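# Remove server bezel at unit 22 and set on cart

## Task

Pull off the front bezel of the server in rack unit 22 whose asset tag reads 614332 (bezels are not locked), and lay it flat on the top of the service cart to the robot's left so it sits within the cart's raised edge; every other bezel must stay mounted.

## Robot and tools

Robot: two arms, left_arm and right_arm, each with a two-finger gripper. left_arm is the robot's own left and sits on the +y side; image sides do not follow arm names. Base (URDF root) positions in the scene frame: left_arm (+0.034, +0.369, +1.191) m, right_arm (+0.034, -0.369, +1.191) m.

Scene frame: origin on the floor at the centre of the robot's foot, +x the robot's facing direction, +z up. Furniture may be rotated relative to the robot; only the floor height is known. Each gripper's fingers extend along its own +z and separate along its own y. end_effector_position is the spot between the finger pads, roughly 1 cm short of the tips. Reported positions and orientations can be off by a few centimetres, more at long reach.

execute_actions(actions, cameras): actions is a list of actions; each action is a table of up to 15 rows, one row per 1/30 s step; a short table repeats its final row until 15 steps pass. Each row is one flat list of 14 numbers, all within [-1, 1], covering both arms even if one is idle: left dx, dy, dz, rx, ry, rz, opening, then right dx, dy, dz, rx, ry, rz, opening. The first six per arm are an offset (not a pose) from that arm's Hand target as it was when the action began, measured along that Hand target's own axes; every row is taken from that same start, not from the row before, and a repeated offset moves further. Scale: 1.0 equals 0.6 m for dx/dy/dz and 180 degrees for the rotation; rx, ry, rz form a single rotation vector. opening is absolute: +1 fully open (0.094 m), -1 shut. An empty actions list returns camera images and the full result.

move(target, speed, blend, opening_speed, grip_force, blocking, cameras): target is one 14-number row laid out as above, or a list of up to 15 such rows; every row is an offset from the same starting Hand targets, in their own axes, same scale. Each gripper travels a straight line and turns the shorter way. speed is top path speed in m/s, 0.002 to 4.3 (default 0.25), one value or one per target; rotation is limited to twice that in rad/s. blend (metres) rounds corners between listed targets; 0 stops at each. opening_speed sets how fast openings change, per second on the -1..+1 scale, at least 0.2. grip_force is a per-pad force cap in newtons, 10 to 50, one value or one per arm; it persists and lower values close slowly. blocking=false returns after about 0.5 s while the move continues. A move lasts at most 10 s. Paths do not avoid obstacles or the other arm, and the grippers lag and can overshoot, worse when fast or when an arm is almost straight. Keep paths away from an arm's own base.

wait(seconds 0 to 10, cameras) lets time pass with commands held. stop(cameras) brakes a running move. zoom_image(camera, region) enlarges part of a camera's latest image; region is [x0, y0, x1, y1] in pixels from the top-left, at most 504 by 504. show_instructions() shows the reference image (the service guide). read_manual(section) returns licence texts. finished_scene(scene=1) ends the scene for good.

Cameras: cam_head_left and cam_head_right (672x504, on a fixed head bar), cam_left_wrist and cam_right_wrist (616x616 fisheye). Use ["all"], [] or names; an unknown name invalidates the call.

Result lines: end_effector_position (m) and end_effector_quat_wxyz per gripper in the scene frame; Hand target, the last commanded pose after clipping, which the next offsets start from; Tool commands, current gripper commands; grip_measured, measured opening on the -1..+1 scale (last Joint positions number is the opening in metres); Joint positions, joint torques (signed toward increasing joint angle, numbers 3 and 4 wrap at ±28 N m); Joint velocities, possibly reported as within noise. move adds a move: line with the ending (done, off_target, moving, held, fault) and limits such as paced (pose clipped) or held (steps withheld). done means at rest within 10 mm and 2 degrees; neither done nor off_target tells you about contact. MOTOR HOT warns of heating; OVER-TEMPERATURE FAULT means that arm went limp for 30 to 60 s or more.

Control behaviour: commanded orientation is clipped each step to within 40 degrees of the measured one. Grippers often rest a few centimetres short of the Hand target because of friction and weight; an all-zero offset re-requests the target, and any remaining shortfall can be sent as an extra offset. An arm blocked by something keeps pushing until commanded back; send zeros or a target behind the gripper to release. To keep a gripper unchanged, resend its current opening; 0 means half open. Openings between the ends put the fingers where grip_measured reads that value; squeezing a hard part, it reads a little below the part's width. To release, command well above grip_measured.

Avoid: dropping the bezel or letting it fall, knocking anything onto the floor or out of the work area, fast collisions with the rack or cart, hard pushes, any contact between the two arms or closing one gripper on the other, and holding loads or reaching out for long, which heats motors. Place the bezel gently and open only once it rests on the cart.

Each tool is called after "Request:" by a JSON object that holds its "api" and its "payload", one argument or row to a line.

Reference images:

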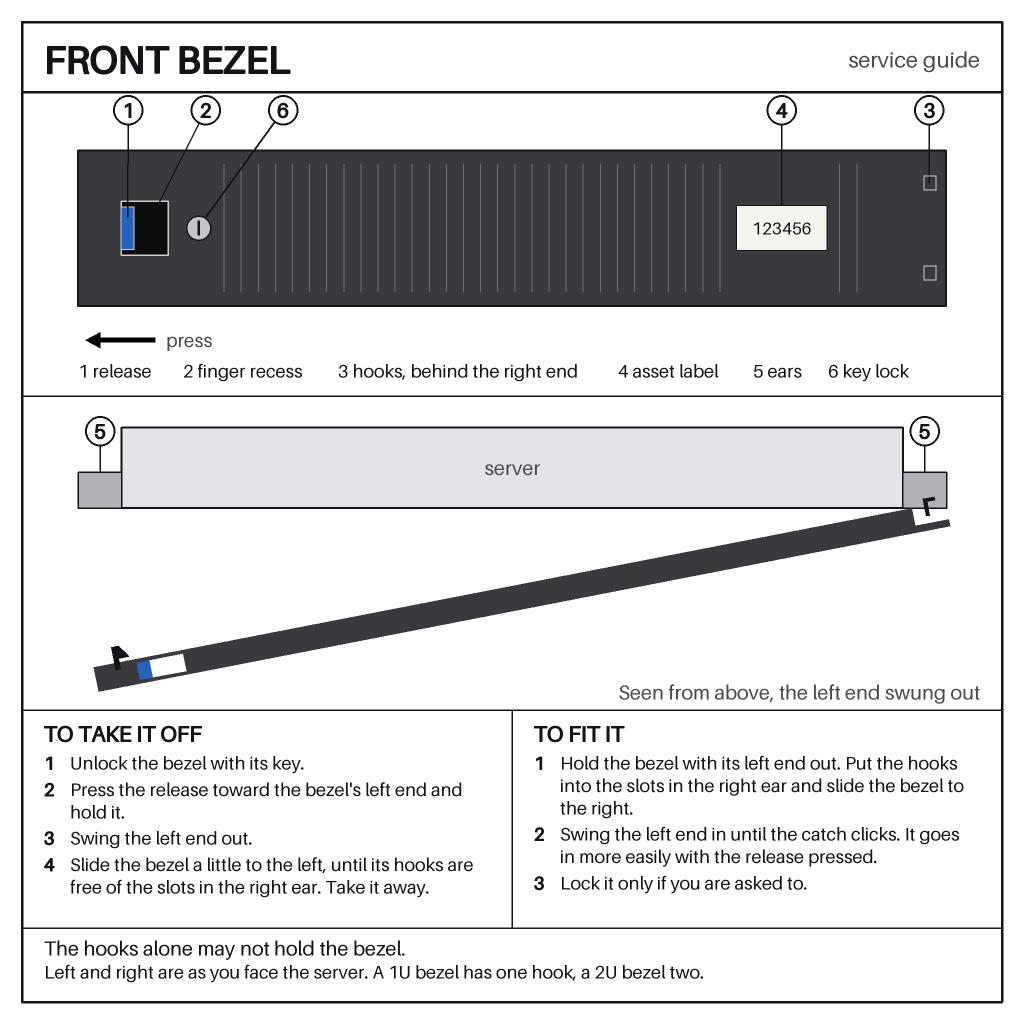

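## Session

Request:
{"api": "execute_actions", "payload": {
  "actions": []
}}

Scene clock: 0.00 s.
left_arm: end_effector_position=(+0.4185, -0.0416, +0.9975) grip_measured=+1.000 end_effector_quat_wxyz=(+0.550, +0.358, +0.684, -0.318) | right_arm: end_effector_position=(+0.6197, -0.5044, +0.8774) grip_measured=+1.000 end_effector_quat_wxyz=(+0.011, +0.026, +1.000, -0.011)
Joint positions: left_arm=[0.423 2.513 0.877 1.462 0.316 0.464 0.094] | right_arm=[-1.251 2.099 1.422 -0.443 0.153 -0.204 0.094]
Joint velocities: within noise
Joint torques (N m): no reading
Heat: left arm: hottest gripper 37 °C; right arm: hottest wrist pitch 40 °C.
Hand target: left_arm +0.4170, -0.0401, +0.9951; +0.549, +0.358, +0.686, -0.317 | right_arm +0.6268, -0.5065, +0.8796; +0.017, +0.027, +0.999, -0.013
Tool commands: left_gripper/opening=+1.0 right_gripper/opening=+1.0

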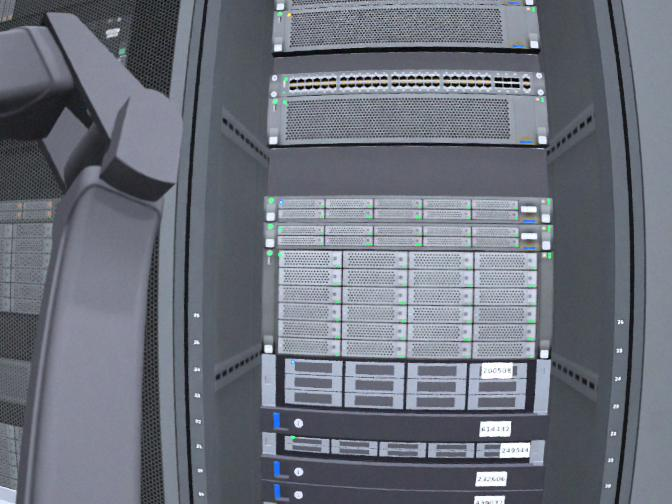

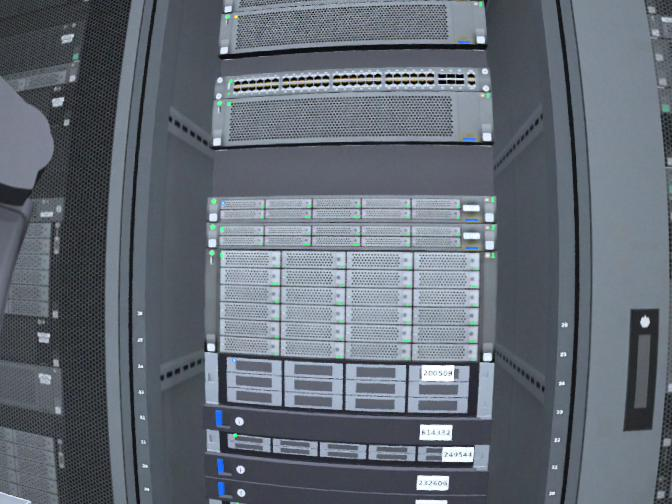

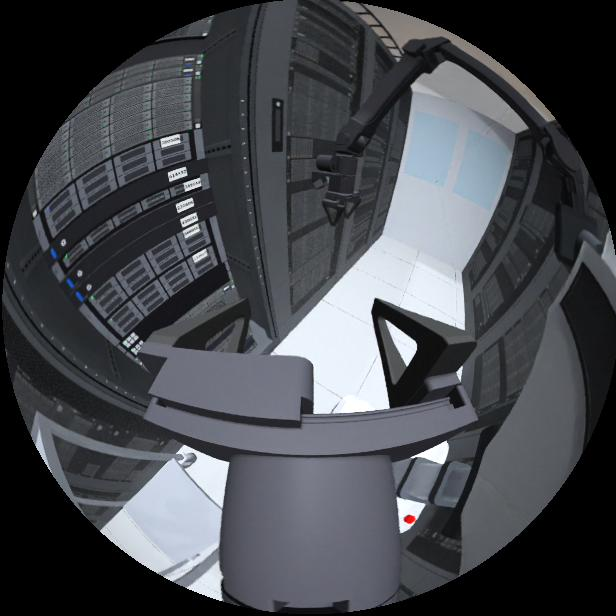

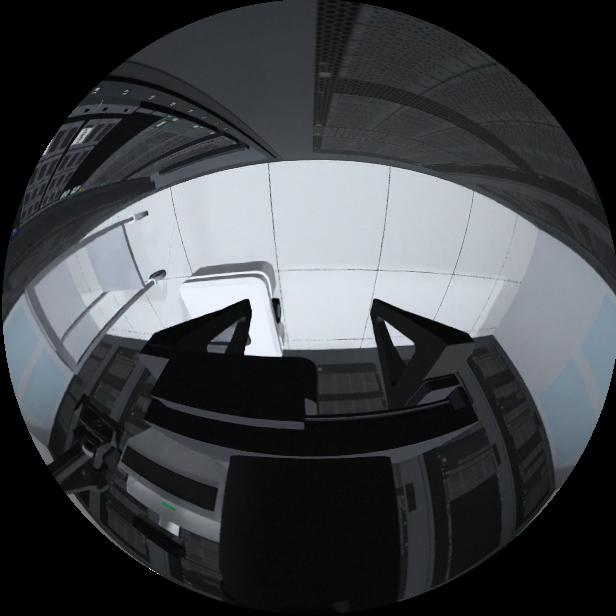

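Request:
{"api": "zoom_image", "payload": {
  "camera": "cam_head_left",
  "region": [240, 340, 570, 504]
}}

Request:
{"api": "zoom_image", "payload": {
  "camera": "cam_head_right",
  "region": [180, 340, 510, 504]
}}

Request:
{"api": "zoom_image", "payload": {
  "camera": "cam_left_wrist",
  "region": [0, 400, 300, 616]
}}

Request:
{"api": "zoom_image", "payload": {
  "camera": "cam_right_wrist",
  "region": [20, 150, 320, 450]
}}

Scaled by 1.527 from the camera's 672x504 image, which has a finer 960x720 frame.

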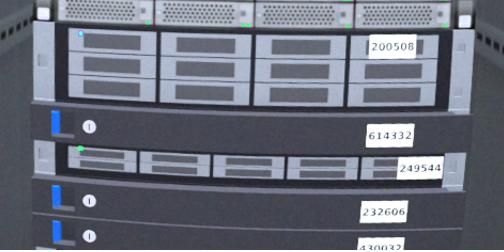

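Scaled by 1.527 from the camera's 672x504 image, which has a finer 960x720 frame.

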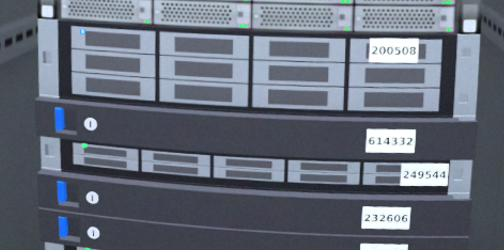

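Scaled by 1.680 from the camera's 616x616 image, which has a finer 880x880 frame.

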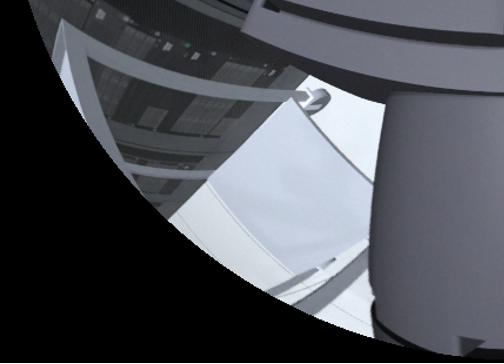

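Scaled by 1.680 from the camera's 616x616 image, which has a finer 880x880 frame.

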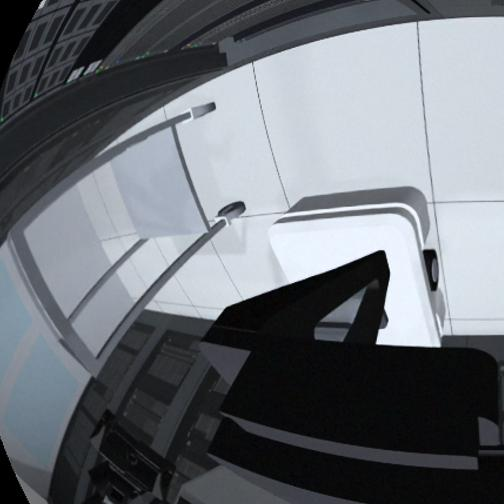

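Request:
{"api": "move", "payload": {
  "target": [-0.0745,0.3215,-0.5876,0.1145,0.4276,0.1619,1,0,0,0,0,0,0,1],
  "cameras": ["all"]
}}

Scene clock: 7.93 s.
left_arm: end_effector_position=(+0.3851, +0.3454, +1.0939) grip_measured=+1.000 end_effector_quat_wxyz=(-0.005, +0.709, +0.705, -0.009) | right_arm: end_effector_position=(+0.6197, -0.5044, +0.8774) grip_measured=+1.000 end_effector_quat_wxyz=(+0.011, +0.026, +1.000, -0.011)
Joint positions: left_arm=[0.849 1.32 0.609 -0.536 -0.281 1.444 0.094] | right_arm=[-1.251 2.099 1.422 -0.443 0.153 -0.204 0.094]
Joint torques (N m): left_arm=[-1.79 -9.47 5.24 -0.96 -0.02 0.1] | right_arm=[2.9 -20.07 4.68 0.01 -0.14 0.09]
Heat: left arm: hottest gripper 36 °C; right arm: hottest shoulder 40 °C.
Hand target: left_arm +0.3996, +0.3502, +1.1000; +0.000, +0.707, +0.707, +0.000 | right_arm +0.6268, -0.5065, +0.8796; +0.017, +0.027, +0.999, -0.013
Off the commanded pose: left_arm 0.017 m, 1 deg | right_arm 0.008 m, 1 deg.
move: off_target (left_arm)
camera_calibration:
cam_left_wrist: T_world_to_cam=[[-0.999874, 0.00496021, 0.0150907, 0.365827], [0.0128423, 0.811543, 0.584151, -0.921976], [-0.00934922, 0.584271, -0.811505, 0.810483], [0, 0, 0, 1]] pos_world=[0.385198, 0.272867, 1.19076]

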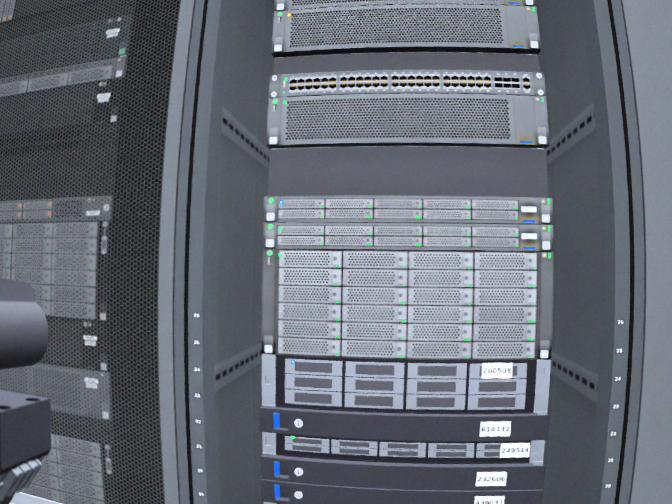

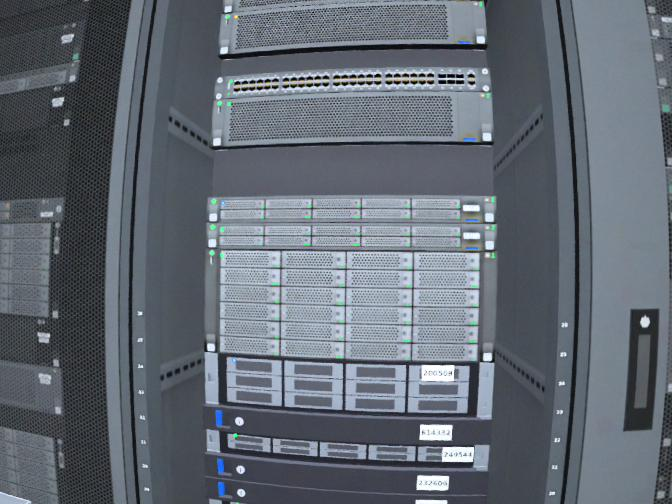

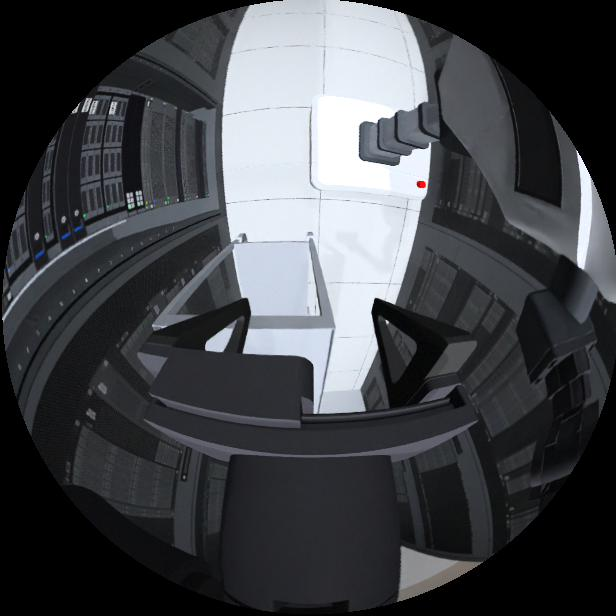

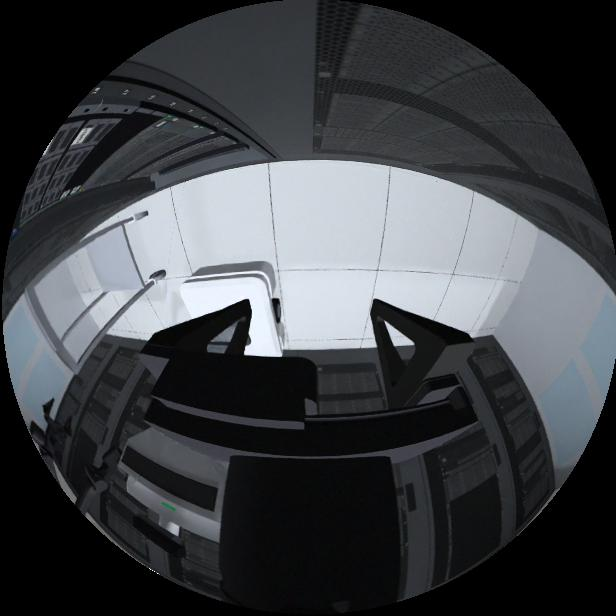

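Request:
{"api": "move", "payload": {
  "target": [0.1667,0.0833,-0.1667,0,0,-0.5,1,0,0,0,0,0,0,1],
  "cameras": ["cam_left_wrist"],
  "speed": 0.4
}}

Scene clock: 12.87 s.
left_arm: end_effector_position=(+0.4329, +0.4427, +1.1879) grip_measured=+1.000 end_effector_quat_wxyz=(-0.014, +0.011, +1.000, -0.004) | right_arm: end_effector_position=(+0.6197, -0.5044, +0.8774) grip_measured=+1.000 end_effector_quat_wxyz=(+0.011, +0.026, +1.000, -0.011)
Joint positions: left_arm=[1.086 1.118 0.82 -0.903 -0.196 0.117 0.094] | right_arm=[-1.251 2.099 1.422 -0.443 0.153 -0.204 0.094]
Joint torques (N m): left_arm=[-0.97 -9.93 8.38 -0.85 -0.03 -0.08] | right_arm=[2.9 -20.07 4.66 0.02 -0.13 0.09]
Heat: left arm: hottest shoulder 36 °C; right arm: hottest shoulder 40 °C.
Hand target: left_arm +0.4496, +0.4502, +1.2000; +0.000, +0.000, +1.000, -0.001 | right_arm +0.6268, -0.5065, +0.8796; +0.017, +0.027, +0.999, -0.013
Off the commanded pose: left_arm 0.022 m, 2 deg | right_arm 0.008 m, 1 deg.
move: off_target (left_arm)
camera_calibration:
cam_left_wrist: T_world_to_cam=[[-0.0218064, -0.999751, 0.00472439, 0.445405], [-0.7913, 0.0201475, 0.611096, -0.39007], [-0.611039, 0.00958742, -0.791542, 1.32146], [0, 0, 0, 1]] pos_world=[0.508513, 0.440484, 1.28226]
Images, in order (width x height): cam_left_wrist 616x616.

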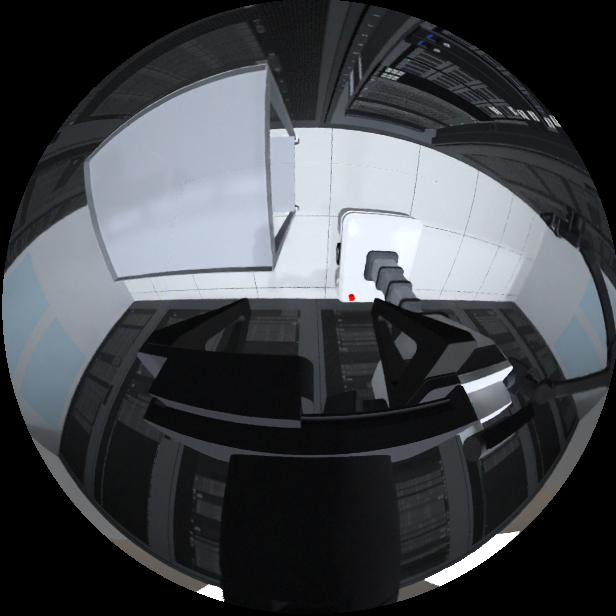

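Request:
{"api": "move", "payload": {
  "target": [-0.4173,-0.357,0.2167,0.0175,-0.4998,0.0175,1,0,0,0,0,0,0,1],
  "cameras": ["all"],
  "speed": 0.25
}}

Scene clock: 19.43 s.
left_arm: end_effector_position=(+0.7000, +0.2429, +1.0707) grip_measured=+1.000 end_effector_quat_wxyz=(+0.700, +0.021, +0.713, -0.025) | right_arm: end_effector_position=(+0.6197, -0.5044, +0.8774) grip_measured=+1.000 end_effector_quat_wxyz=(+0.011, +0.026, +1.000, -0.011)
Joint positions: left_arm=[0.819 2.249 1.037 1.556 -0.095 0.292 0.094] | right_arm=[-1.251 2.099 1.422 -0.443 0.153 -0.204 0.094]
Joint torques (N m): left_arm=[-6.65 -14.04 2.18 1.74 0.39 0.09] | right_arm=[2.9 -19.96 4.66 0.05 -0.13 0.09]
Heat: left arm: hottest shoulder 36 °C; right arm: hottest shoulder 40 °C.
Hand target: left_arm +0.7001, +0.2361, +1.0703; +0.707, +0.024, +0.707, -0.025 | right_arm +0.6268, -0.5065, +0.8796; +0.017, +0.027, +0.999, -0.013
Off the commanded pose: left_arm 0.007 m, 1 deg | right_arm 0.008 m, 1 deg.
move: done
camera_calibration:
cam_left_wrist: T_world_to_cam=[[-0.0591906, -0.99822, 0.00724547, 0.275101], [-0.602777, 0.0299549, -0.797347, 1.27067], [0.795711, -0.0515629, -0.603478, 0.22271], [0, 0, 0, 1]] pos_world=[0.605004, 0.248032, 1.14558]

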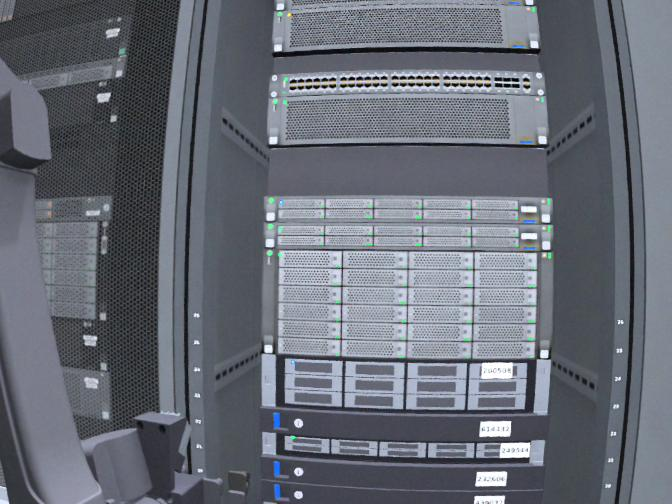

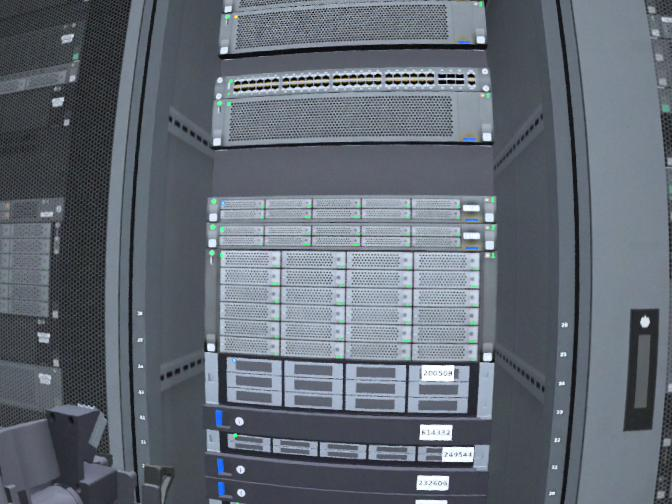

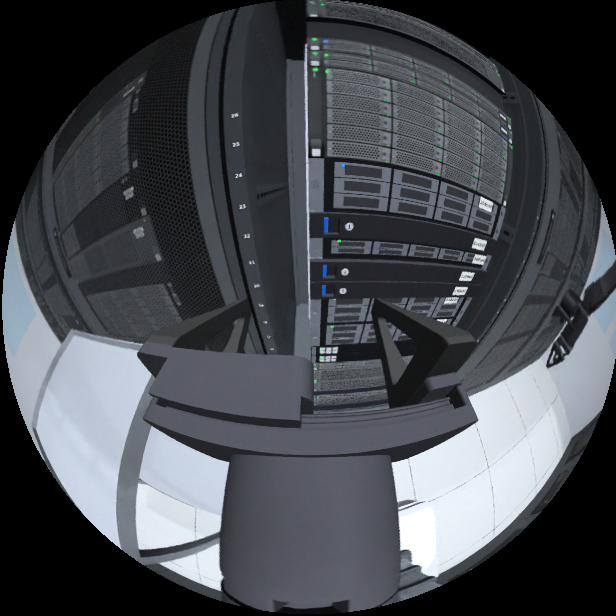

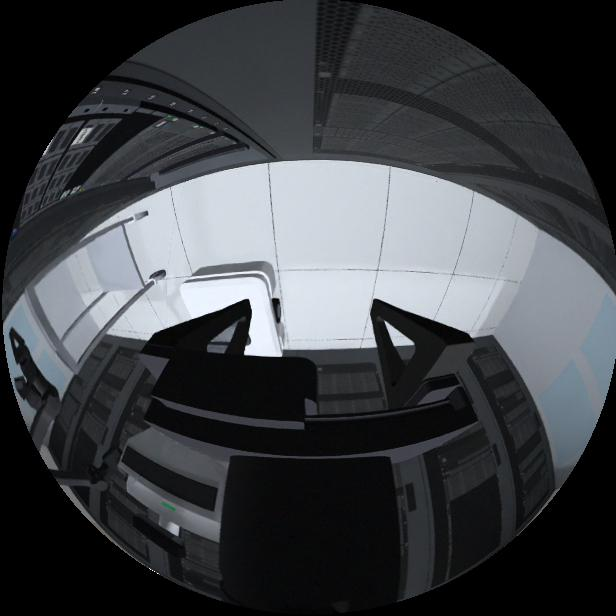

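Request:
{"api": "zoom_image", "payload": {
  "camera": "cam_left_wrist",
  "region": [280, 190, 510, 320]
}}

Scaled by 2.191 from the camera's 616x616 image, which has a finer 880x880 frame.

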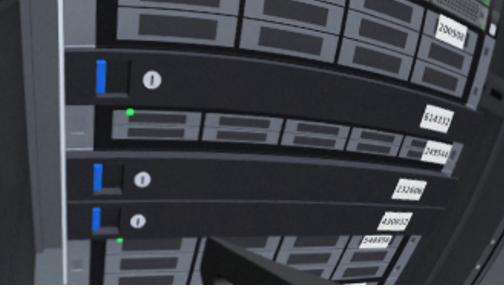

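Request:
{"api": "zoom_image", "payload": {
  "camera": "cam_head_left",
  "region": [255, 185, 315, 445]
}}

Request:
{"api": "zoom_image", "payload": {
  "camera": "cam_head_left",
  "region": [500, 185, 560, 445]
}}

Request:
{"api": "zoom_image", "payload": {
  "camera": "cam_head_right",
  "region": [200, 185, 260, 445]
}}

Request:
{"api": "zoom_image", "payload": {
  "camera": "cam_head_right",
  "region": [445, 185, 505, 445]
}}

Scaled by 1.938 from the camera's 672x504 image, which has a finer 960x720 frame.

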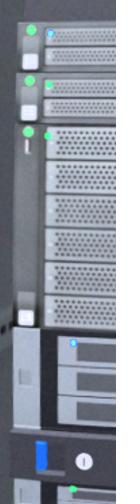

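Scaled by 1.938 from the camera's 672x504 image, which has a finer 960x720 frame.

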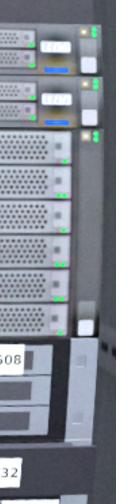

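Scaled by 1.938 from the camera's 672x504 image, which has a finer 960x720 frame.

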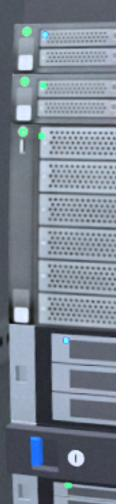

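Scaled by 1.938 from the camera's 672x504 image, which has a finer 960x720 frame.

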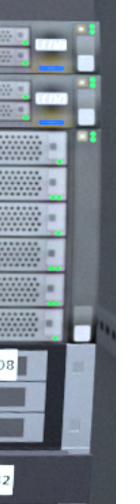

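Request:
{"api": "move", "payload": {
  "target": [-0.0237,-0.0263,0.2442,-0.0156,0,0,-0.15,0,0,0,0,0,0,1],
  "cameras": ["cam_left_wrist", "cam_head_left"],
  "speed": 0.15
}}

Request:
{"api": "zoom_image", "payload": {
  "camera": "cam_left_wrist",
  "region": [230, 180, 430, 380]
}}

Scene clock: 24.30 s.
left_arm: end_effector_position=(+0.8407, +0.2210, +1.0923) grip_measured=-0.148 end_effector_quat_wxyz=(+0.709, +0.002, +0.705, -0.007) | right_arm: end_effector_position=(+0.6197, -0.5044, +0.8774) grip_measured=+1.000 end_effector_quat_wxyz=(+0.011, +0.026, +1.000, -0.011)
Joint positions: left_arm=[0.798 2.299 1.455 1.228 -0.155 0.302 0.04] | right_arm=[-1.251 2.099 1.422 -0.443 0.153 -0.204 0.094]
Joint torques (N m): left_arm=[-8.12 -17.85 5.68 0.5 0.1 0.09] | right_arm=[2.9 -20.01 4.66 0.02 -0.14 0.09]
Heat: left arm: hottest shoulder 36 °C; right arm: hottest shoulder 40 °C.
Hand target: left_arm +0.8452, +0.2102, +1.0846; +0.707, +0.007, +0.707, -0.008 | right_arm +0.6268, -0.5065, +0.8796; +0.017, +0.027, +0.999, -0.013
Off the commanded pose: left_arm 0.014 m, 1 deg | right_arm 0.008 m, 1 deg.
move: off_target (left_arm)
camera_calibration:
cam_left_wrist: T_world_to_cam=[[-0.0085398, -0.999924, 0.0088957, 0.21745], [-0.583274, -0.00224486, -0.812273, 1.38032], [0.812231, -0.0121253, -0.58321, 0.0778283], [0, 0, 0, 1]] pos_world=[0.743748, 0.221476, 1.16465]
Images, in order (width x height): cam_head_left 672x504, cam_left_wrist 616x616.

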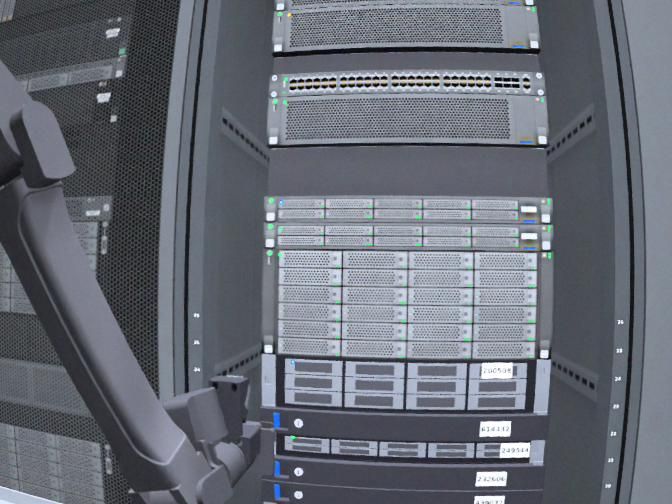

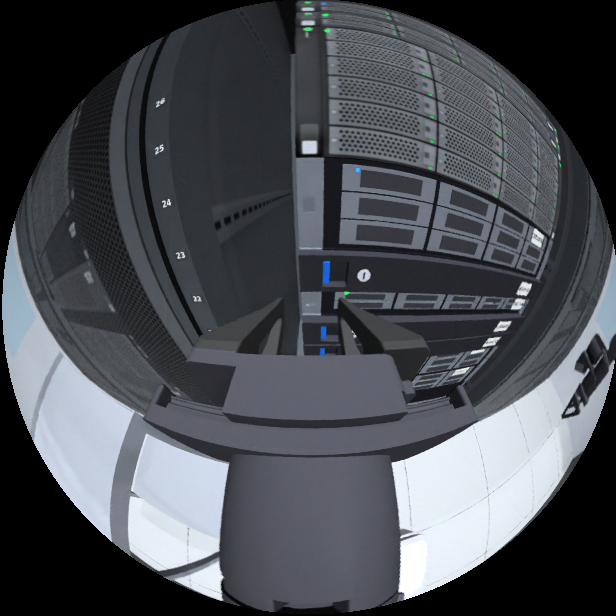

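Scaled by 2.520 from the camera's 616x616 image, which has a finer 880x880 frame.

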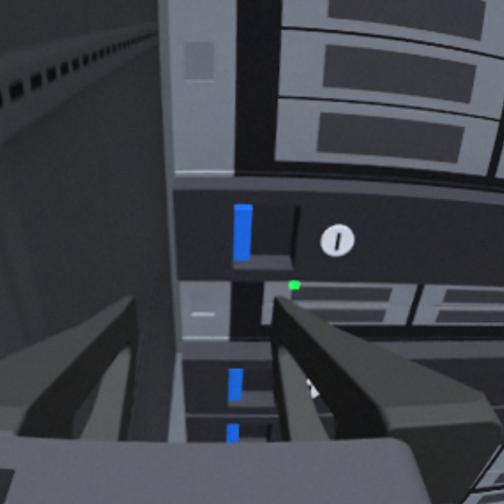

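Request:
{"api": "move", "payload": {
  "target": [0.018,-0.0092,0.0907,0,0,0,-0.085,0,0,0,0,0,0,1],
  "cameras": ["cam_left_wrist"],
  "speed": 0.1
}}

Request:
{"api": "zoom_image", "payload": {
  "camera": "cam_left_wrist",
  "region": [230, 220, 430, 380]
}}

Scene clock: 26.93 s.
left_arm: end_effector_position=(+0.8939, +0.2082, +1.0833) grip_measured=-0.087 end_effector_quat_wxyz=(+0.709, +0.003, +0.706, -0.008) | right_arm: end_effector_position=(+0.6197, -0.5044, +0.8774) grip_measured=+1.000 end_effector_quat_wxyz=(+0.011, +0.026, +1.000, -0.011)
Joint positions: left_arm=[0.798 2.384 1.673 1.094 -0.152 0.302 0.043] | right_arm=[-1.251 2.099 1.422 -0.443 0.153 -0.204 0.094]
Joint torques (N m): left_arm=[-7.88 -19.19 7.36 0.51 0.39 0.06] | right_arm=[2.84 -19.9 4.67 -0.01 -0.14 0.09]
Heat: left arm: hottest shoulder 36 °C; right arm: hottest shoulder 40 °C.
Hand target: left_arm +0.8995, +0.2035, +1.0738; +0.707, +0.007, +0.707, -0.008 | right_arm +0.6268, -0.5065, +0.8796; +0.017, +0.027, +0.999, -0.013
Off the commanded pose: left_arm 0.012 m, 1 deg | right_arm 0.008 m, 1 deg.
move: off_target (left_arm)
camera_calibration:
cam_left_wrist: T_world_to_cam=[[-0.0115337, -0.999898, 0.00847969, 0.208239], [-0.584763, -0.000134312, -0.811204, 1.40379], [0.811122, -0.0143148, -0.584701, 0.0322387], [0, 0, 0, 1]] pos_world=[0.797138, 0.208868, 1.15585]
Images, in order (width x height): cam_left_wrist 616x616.

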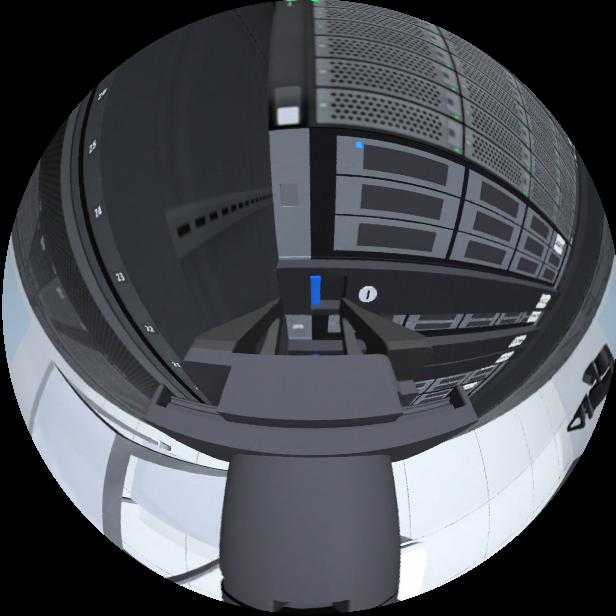

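Scaled by 2.520 from the camera's 616x616 image, which has a finer 880x880 frame.

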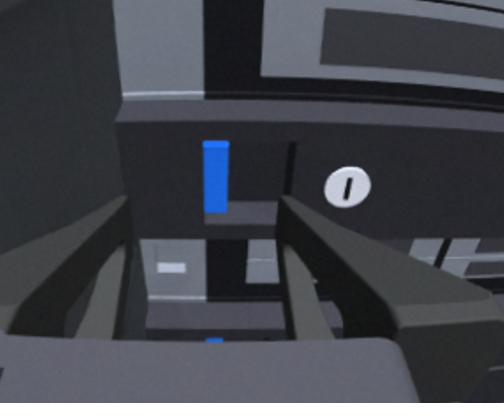

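Request:
{"api": "move", "payload": {
  "target": [0.0043,0.0137,0.0065,0,0,0,-0.01,0,0,0,0,0,0,1],
  "cameras": ["cam_left_wrist"],
  "speed": 0.1
}}

Request:
{"api": "zoom_image", "payload": {
  "camera": "cam_left_wrist",
  "region": [230, 220, 430, 380]
}}

Scene clock: 28.83 s.
left_arm: end_effector_position=(+0.8964, +0.2060, +1.0847) grip_measured=-0.012 end_effector_quat_wxyz=(+0.710, +0.007, +0.704, -0.012) | right_arm: end_effector_position=(+0.6197, -0.5044, +0.8774) grip_measured=+1.000 end_effector_quat_wxyz=(+0.011, +0.026, +1.000, -0.011)
Joint positions: left_arm=[0.798 2.386 1.682 1.087 -0.141 0.302 0.046] | right_arm=[-1.251 2.099 1.422 -0.443 0.153 -0.204 0.094]
Joint torques (N m): left_arm=[-6.77 -19.14 7.21 0.59 0.37 0.01] | right_arm=[2.73 -20.07 4.68 0.02 -0.14 0.09]
Heat: left arm: hottest shoulder 37 °C; right arm: hottest shoulder 41 °C.
Hand target: left_arm +0.9035, +0.2116, +1.0711; +0.707, +0.007, +0.707, -0.008 | right_arm +0.6268, -0.5065, +0.8796; +0.017, +0.027, +0.999, -0.013
Off the commanded pose: left_arm 0.016 m, 1 deg | right_arm 0.008 m, 1 deg.
move: off_target (left_arm)
camera_calibration:
cam_left_wrist: T_world_to_cam=[[-0.0226341, -0.999707, 0.0085458, 0.215879], [-0.581519, 0.00621192, -0.813509, 1.40465], [0.813218, -0.0233826, -0.58149, 0.0275243], [0, 0, 0, 1]] pos_world=[0.799337, 0.207734, 1.15686]
Images, in order (width x height): cam_left_wrist 616x616.

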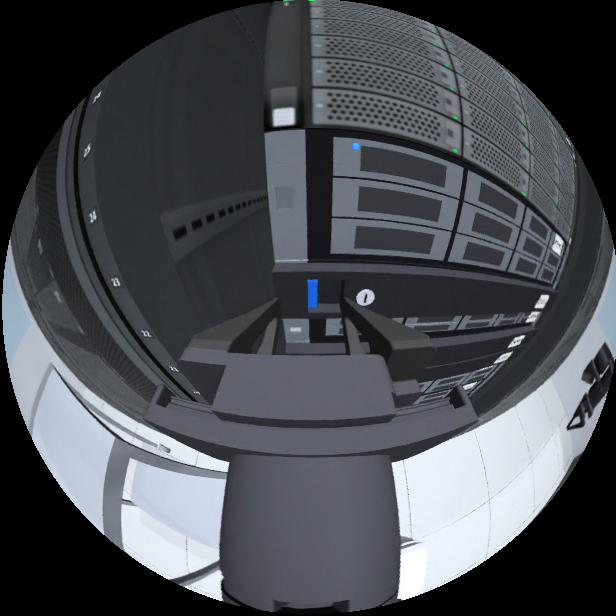

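Scaled by 2.520 from the camera's 616x616 image, which has a finer 880x880 frame.

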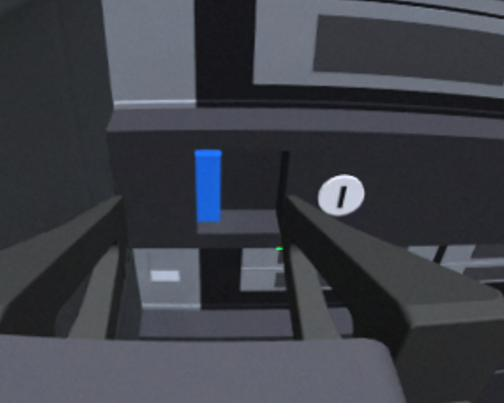

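Request:
{"api": "move", "payload": {
  "target": [0.0083,0.024,0.002,0,0,0,-0.01,0,0,0,0,0,0,1],
  "cameras": [],
  "speed": 0.1
}}

Scene clock: 30.07 s.
left_arm: end_effector_position=(+0.8991, +0.2220, +1.0797) grip_measured=-0.012 end_effector_quat_wxyz=(+0.710, +0.009, +0.704, -0.008) | right_arm: end_effector_position=(+0.6197, -0.5044, +0.8774) grip_measured=+1.000 end_effector_quat_wxyz=(+0.011, +0.026, +1.000, -0.011)
Joint positions: left_arm=[0.822 2.386 1.682 1.086 -0.121 0.302 0.046] | right_arm=[-1.251 2.099 1.422 -0.443 0.153 -0.204 0.094]
Joint torques (N m): left_arm=[-7.12 -19.14 7.04 0.51 0.36 -0.05] | right_arm=[2.9 -19.96 4.64 0.02 -0.14 0.09]
Heat: left arm: hottest shoulder 37 °C; right arm: hottest shoulder 41 °C.
Hand target: left_arm +0.9051, +0.2262, +1.0661; +0.707, +0.007, +0.707, -0.007 | right_arm +0.6268, -0.5065, +0.8796; +0.017, +0.027, +0.999, -0.013
Off the commanded pose: left_arm 0.015 m, 1 deg | right_arm 0.008 m, 1 deg.
move: off_target (left_arm)
No camera images: "cameras" was empty.

Request:
{"api": "move", "payload": {
  "target": [0.0,-0.0262,0.0,0,0,0,-0.01,0,0,0,0,0,0,1],
  "cameras": [],
  "speed": 0.1
}}

Scene clock: 31.27 s.
left_arm: end_effector_position=(+0.8997, +0.2221, +1.0730) grip_measured=-0.012 end_effector_quat_wxyz=(+0.708, +0.005, +0.706, -0.004) | right_arm: end_effector_position=(+0.6197, -0.5044, +0.8774) grip_measured=+1.000 end_effector_quat_wxyz=(+0.011, +0.026, +1.000, -0.011)
Joint positions: left_arm=[0.822 2.401 1.696 1.086 -0.133 0.302 0.046] | right_arm=[-1.251 2.099 1.422 -0.443 0.153 -0.204 0.094]
Joint torques (N m): left_arm=[-8.7 -19.25 7.28 0.42 0.09 0.01] | right_arm=[2.96 -20.13 4.67 0.03 -0.14 0.09]
Heat: left arm: hottest shoulder 37 °C; right arm: hottest shoulder 41 °C.
Hand target: left_arm +0.9047, +0.2104, +1.0660; +0.707, +0.007, +0.707, -0.007 | right_arm +0.6268, -0.5065, +0.8796; +0.017, +0.027, +0.999, -0.013
Off the commanded pose: left_arm 0.014 m, 0 deg | right_arm 0.008 m, 1 deg.
move: off_target (left_arm)
No camera images: "cameras" was empty.

Request:
{"api": "move", "payload": {
  "target": [-0.0128,-0.01,0.0,0,0,0,-0.01,0,0,0,0,0,0,1],
  "cameras": [],
  "speed": 0.1
}}

Scene clock: 32.33 s.
left_arm: end_effector_position=(+0.8981, +0.2118, +1.0743) grip_measured=-0.012 end_effector_quat_wxyz=(+0.706, +0.005, +0.708, -0.007) | right_arm: end_effector_position=(+0.6197, -0.5044, +0.8774) grip_measured=+1.000 end_effector_quat_wxyz=(+0.011, +0.026, +1.000, -0.011)
Joint positions: left_arm=[0.808 2.401 1.696 1.079 -0.144 0.302 0.046] | right_arm=[-1.251 2.099 1.422 -0.443 0.153 -0.204 0.094]
Joint torques (N m): left_arm=[-8.53 -20.13 7.04 0.39 0.11 0.05] | right_arm=[2.84 -20.07 4.68 0.01 -0.14 0.09]
Heat: left arm: hottest shoulder 37 °C; right arm: hottest shoulder 41 °C.
Hand target: left_arm +0.9045, +0.2042, +1.0738; +0.707, +0.007, +0.707, -0.008 | right_arm +0.6268, -0.5065, +0.8796; +0.017, +0.027, +0.999, -0.013
Off the commanded pose: left_arm 0.010 m, 0 deg | right_arm 0.008 m, 1 deg.
move: done
No camera images: "cameras" was empty.

Request:
{"api": "move", "payload": {
  "target": [
    [0,-0.014,0.0,0,0,0,-0.01,0,0,0,0,0,0,1],
    [-0.015,0.0275,0.0,0,0,0,-0.01,0,0,0,0,0,0,1]
  ],
  "cameras": [],
  "speed": 0.1
}}

Scene clock: 34.43 s.
left_arm: end_effector_position=(+0.8993, +0.2039, +1.0795) grip_measured=-0.012 end_effector_quat_wxyz=(+0.709, +0.010, +0.705, -0.014) | right_arm: end_effector_position=(+0.6197, -0.5044, +0.8774) grip_measured=+1.000 end_effector_quat_wxyz=(+0.011, +0.026, +1.000, -0.011)
Joint positions: left_arm=[0.8 2.399 1.701 1.075 -0.133 0.302 0.046] | right_arm=[-1.251 2.099 1.422 -0.443 0.153 -0.204 0.094]
Joint torques (N m): left_arm=[-6.18 -22.59 4.59 0.47 0.37 -0.01] | right_arm=[2.9 -19.9 4.67 0.01 -0.14 0.09]
Heat: left arm: hottest shoulder 37 °C; right arm: hottest shoulder 41 °C.
Hand target: left_arm +0.9050, +0.2209, +1.0829; +0.707, +0.007, +0.707, -0.008 | right_arm +0.6268, -0.5065, +0.8796; +0.017, +0.027, +0.999, -0.013
Off the commanded pose: left_arm 0.018 m, 1 deg | right_arm 0.008 m, 1 deg.
move: off_target (left_arm)
No camera images: "cameras" was empty.

Request:
{"api": "move", "payload": {
  "target": [-0.001,0.003,0.0,0,0,0,-0.01,0,0,0,0,0,0,1],
  "cameras": [],
  "speed": 0.1
}}

Scene clock: 35.33 s.
left_arm: end_effector_position=(+0.8993, +0.2039, +1.0795) grip_measured=-0.012 end_effector_quat_wxyz=(+0.709, +0.011, +0.705, -0.015) | right_arm: end_effector_position=(+0.6197, -0.5044, +0.8774) grip_measured=+1.000 end_effector_quat_wxyz=(+0.011, +0.026, +1.000, -0.011)
Joint positions: left_arm=[0.8 2.399 1.701 1.075 -0.132 0.302 0.046] | right_arm=[-1.251 2.099 1.422 -0.443 0.153 -0.204 0.094]
Joint torques (N m): left_arm=[-6.12 -22.77 4.41 0.47 0.39 -0.02] | right_arm=[2.84 -20.13 4.64 0.01 -0.14 0.08]
Heat: left arm: hottest shoulder 37 °C; right arm: hottest shoulder 41 °C.
Hand target: left_arm +0.9050, +0.2227, +1.0835; +0.707, +0.007, +0.707, -0.008 | right_arm +0.6268, -0.5065, +0.8796; +0.017, +0.027, +0.999, -0.013
Off the commanded pose: left_arm 0.020 m, 1 deg | right_arm 0.008 m, 1 deg.
move: off_target (left_arm)
No camera images: "cameras" was empty.

Request:
{"api": "move", "payload": {
  "target": [0,0.004,0.0,0,0,0,-0.01,0,0,0,0,0,0,1],
  "cameras": [],
  "speed": 0.1
}}

Scene clock: 36.20 s.
left_arm: end_effector_position=(+0.8990, +0.2053, +1.0795) grip_measured=-0.012 end_effector_quat_wxyz=(+0.709, +0.012, +0.705, -0.015) | right_arm: end_effector_position=(+0.6197, -0.5044, +0.8774) grip_measured=+1.000 end_effector_quat_wxyz=(+0.011, +0.026, +1.000, -0.011)
Joint positions: left_arm=[0.803 2.397 1.697 1.075 -0.127 0.302 0.046] | right_arm=[-1.251 2.099 1.422 -0.443 0.153 -0.204 0.094]
Joint torques (N m): left_arm=[-6.07 -22.71 4.42 0.5 0.32 -0.03] | right_arm=[2.96 -19.9 4.67 0.02 -0.14 0.08]
Heat: left arm: hottest shoulder 38 °C; right arm: hottest shoulder 41 °C.
Hand target: left_arm +0.9049, +0.2249, +1.0833; +0.707, +0.007, +0.707, -0.008 | right_arm +0.6268, -0.5065, +0.8796; +0.017, +0.027, +0.999, -0.013
Off the commanded pose: left_arm 0.021 m, 1 deg | right_arm 0.008 m, 1 deg.
move: off_target (left_arm)
No camera images: "cameras" was empty.

Request:
{"api": "move", "payload": {
  "target": [0,0.013,0.0,0,0,0,-0.01,0,0,0,0,0,0,1],
  "cameras": [],
  "speed": 0.02
}}

Scene clock: 37.13 s.
left_arm: end_effector_position=(+0.9004, +0.2141, +1.0808) grip_measured=-0.012 end_effector_quat_wxyz=(+0.709, +0.013, +0.705, -0.014) | right_arm: end_effector_position=(+0.6197, -0.5044, +0.8774) grip_measured=+1.000 end_effector_quat_wxyz=(+0.011, +0.026, +1.000, -0.011)
Joint positions: left_arm=[0.814 2.389 1.691 1.075 -0.117 0.302 0.046] | right_arm=[-1.251 2.099 1.422 -0.443 0.153 -0.204 0.094]
Joint torques (N m): left_arm=[-5.95 -22.53 4.37 0.54 0.28 -0.06] | right_arm=[2.78 -20.01 4.67 0.01 -0.14 0.09]
Heat: left arm: hottest shoulder 38 °C; right arm: hottest shoulder 41 °C.
Hand target: left_arm +0.9051, +0.2328, +1.0833; +0.707, +0.007, +0.707, -0.008 | right_arm +0.6268, -0.5065, +0.8796; +0.017, +0.027, +0.999, -0.013
Off the commanded pose: left_arm 0.019 m, 1 deg | right_arm 0.008 m, 1 deg.
move: off_target (left_arm)
No camera images: "cameras" was empty.

Request:
{"api": "move", "payload": {
  "target": [0,0.0035,0.0,0,0,0,-0.01,0,0,0,0,0,0,1],
  "cameras": ["cam_left_wrist"],
  "speed": 0.02
}}

Request:
{"api": "zoom_image", "payload": {
  "camera": "cam_left_wrist",
  "region": [250, 250, 370, 350]
}}

Scene clock: 38.07 s.
left_arm: end_effector_position=(+0.9010, +0.2164, +1.0820) grip_measured=-0.012 end_effector_quat_wxyz=(+0.710, +0.013, +0.704, -0.013) | right_arm: end_effector_position=(+0.6197, -0.5044, +0.8774) grip_measured=+1.000 end_effector_quat_wxyz=(+0.011, +0.026, +1.000, -0.011)
Joint positions: left_arm=[0.817 2.386 1.689 1.075 -0.114 0.302 0.046] | right_arm=[-1.251 2.099 1.422 -0.443 0.153 -0.204 0.094]
Joint torques (N m): left_arm=[-6.48 -22.12 4.3 0.54 0.3 -0.08] | right_arm=[2.84 -20.01 4.68 0.03 -0.14 0.09]
Heat: left arm: hottest shoulder 38 °C; right arm: hottest shoulder 41 °C.
Hand target: left_arm +0.9053, +0.2351, +1.0835; +0.707, +0.007, +0.707, -0.007 | right_arm +0.6268, -0.5065, +0.8796; +0.017, +0.027, +0.999, -0.013
Off the commanded pose: left_arm 0.019 m, 1 deg | right_arm 0.008 m, 1 deg.
move: off_target (left_arm)
camera_calibration:
cam_left_wrist: T_world_to_cam=[[-0.0324939, -0.999471, 0.00119392, 0.243255], [-0.581489, 0.0179332, -0.813357, 1.40237], [0.812905, -0.0271234, -0.581764, 0.0239173], [0, 0, 0, 1]] pos_world=[0.803924, 0.218626, 1.15425]
Images, in order (width x height): cam_left_wrist 616x616.

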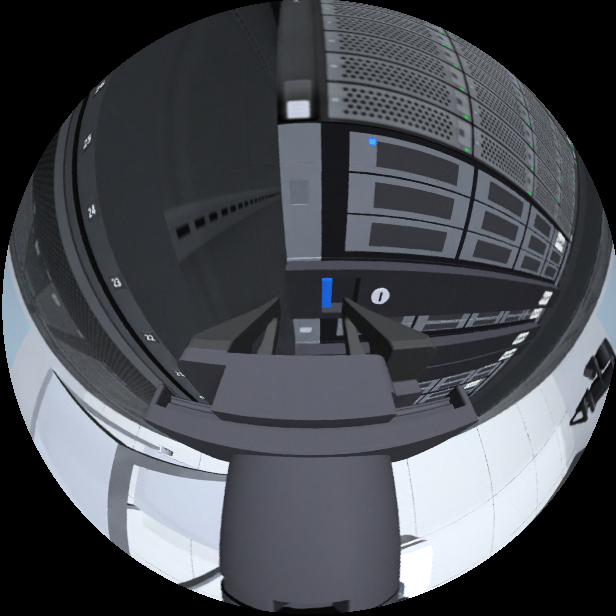

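Scaled by 4.200 from the camera's 616x616 image, which has a finer 880x880 frame.

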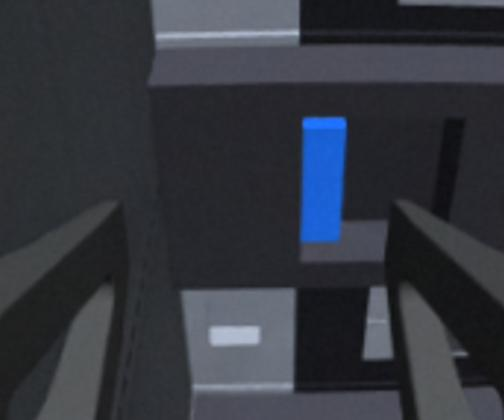

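Request:
{"api": "move", "payload": {
  "target": [0,0.0,0.03,0,0,0,-0.01,0,0,0,0,0,0,1],
  "cameras": ["cam_left_wrist"],
  "speed": 0.03
}}

Request:
{"api": "zoom_image", "payload": {
  "camera": "cam_left_wrist",
  "region": [250, 250, 370, 350]
}}

Scene clock: 39.53 s.
left_arm: end_effector_position=(+0.9019, +0.2165, +1.0809) grip_measured=-0.012 end_effector_quat_wxyz=(+0.706, +0.012, +0.708, -0.018) | right_arm: end_effector_position=(+0.6197, -0.5044, +0.8774) grip_measured=+1.000 end_effector_quat_wxyz=(+0.011, +0.026, +1.000, -0.011)
Joint positions: left_arm=[0.818 2.382 1.689 1.06 -0.11 0.291 0.046] | right_arm=[-1.251 2.099 1.422 -0.443 0.153 -0.204 0.094]
Joint torques (N m): left_arm=[-5.71 -20.89 8.57 -0.44 0.24 0.01] | right_arm=[2.9 -19.96 4.66 0.02 -0.14 0.1]
Heat: left arm: hottest shoulder 38 °C; right arm: hottest shoulder 41 °C.
Hand target: left_arm +0.9233, +0.2346, +1.0836; +0.707, +0.007, +0.707, -0.008 | right_arm +0.6268, -0.5065, +0.8796; +0.017, +0.027, +0.999, -0.013
Off the commanded pose: left_arm 0.028 m, 1 deg | right_arm 0.008 m, 1 deg.
move: off_target (left_arm)
camera_calibration:
cam_left_wrist: T_world_to_cam=[[-0.0386087, -0.999201, 0.0102928, 0.239032], [-0.590041, 0.0144835, -0.807243, 1.40386], [0.80645, -0.0372398, -0.590129, 0.0395344], [0, 0, 0, 1]] pos_world=[0.805683, 0.219981, 1.15413]
Images, in order (width x height): cam_left_wrist 616x616.

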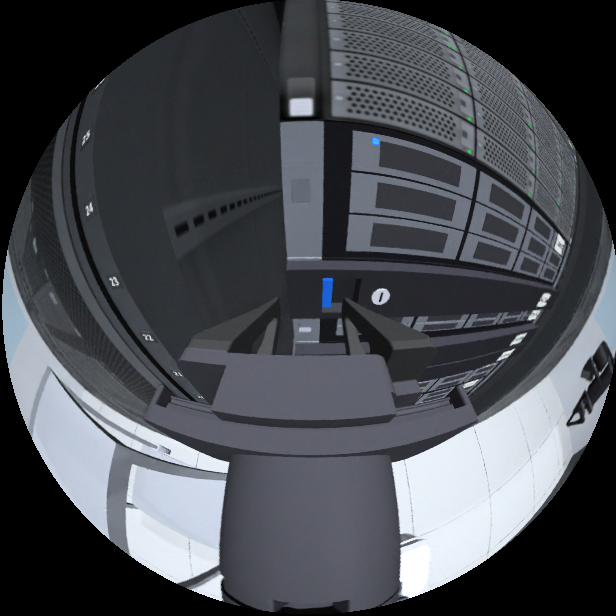

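Scaled by 4.200 from the camera's 616x616 image, which has a finer 880x880 frame.

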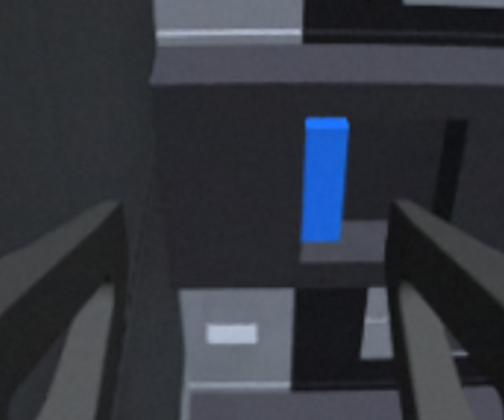

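Request:
{"api": "move", "payload": {
  "target": [0,0.0,0.01,0,0,0,-0.01,0,0,0,0,0,0,1],
  "cameras": [],
  "speed": 0.03
}}

Scene clock: 40.80 s.
left_arm: end_effector_position=(+0.9023, +0.2165, +1.0806) grip_measured=-0.012 end_effector_quat_wxyz=(+0.705, +0.012, +0.709, -0.020) | right_arm: end_effector_position=(+0.6197, -0.5044, +0.8774) grip_measured=+1.000 end_effector_quat_wxyz=(+0.011, +0.026, +1.000, -0.011)
Joint positions: left_arm=[0.819 2.381 1.689 1.055 -0.109 0.288 0.046] | right_arm=[-1.251 2.099 1.422 -0.443 0.153 -0.204 0.094]
Joint torques (N m): left_arm=[-5.71 -20.48 9.8 -0.72 0.21 0.03] | right_arm=[2.9 -19.96 4.64 0.01 -0.14 0.09]
Heat: left arm: hottest shoulder 38 °C; right arm: hottest shoulder 41 °C.
Hand target: left_arm +0.9293, +0.2346, +1.0834; +0.707, +0.007, +0.707, -0.007 | right_arm +0.6268, -0.5065, +0.8796; +0.017, +0.027, +0.999, -0.013
Off the commanded pose: left_arm 0.033 m, 2 deg | right_arm 0.008 m, 1 deg.
move: off_target (left_arm)
No camera images: "cameras" was empty.

Request:
{"api": "move", "payload": {
  "target": [0,0.0,0.008,0,0,0,-0.01,0,0,0,0,0,0,1],
  "cameras": [],
  "speed": 0.03
}}

Scene clock: 43.40 s.
left_arm: end_effector_position=(+0.9027, +0.2164, +1.0802) grip_measured=-0.012 end_effector_quat_wxyz=(+0.703, +0.012, +0.710, -0.021) | right_arm: end_effector_position=(+0.6197, -0.5044, +0.8774) grip_measured=+1.000 end_effector_quat_wxyz=(+0.011, +0.026, +1.000, -0.011)
Joint positions: left_arm=[0.819 2.38 1.69 1.049 -0.108 0.286 0.046] | right_arm=[-1.251 2.099 1.422 -0.443 0.153 -0.204 0.094]
Joint torques (N m): left_arm=[-5.95 -20.25 10.69 -0.84 0.24 0.06] | right_arm=[2.96 -20.01 4.67 -0.01 -0.14 0.08]
Heat: left arm: hottest shoulder 39 °C; right arm: hottest shoulder 41 °C.
Hand target: left_arm +0.9341, +0.2346, +1.0835; +0.707, +0.007, +0.707, -0.008 | right_arm +0.6268, -0.5065, +0.8796; +0.017, +0.027, +0.999, -0.013
Off the commanded pose: left_arm 0.036 m, 2 deg | right_arm 0.008 m, 1 deg.
move: off_target (left_arm)
No camera images: "cameras" was empty.


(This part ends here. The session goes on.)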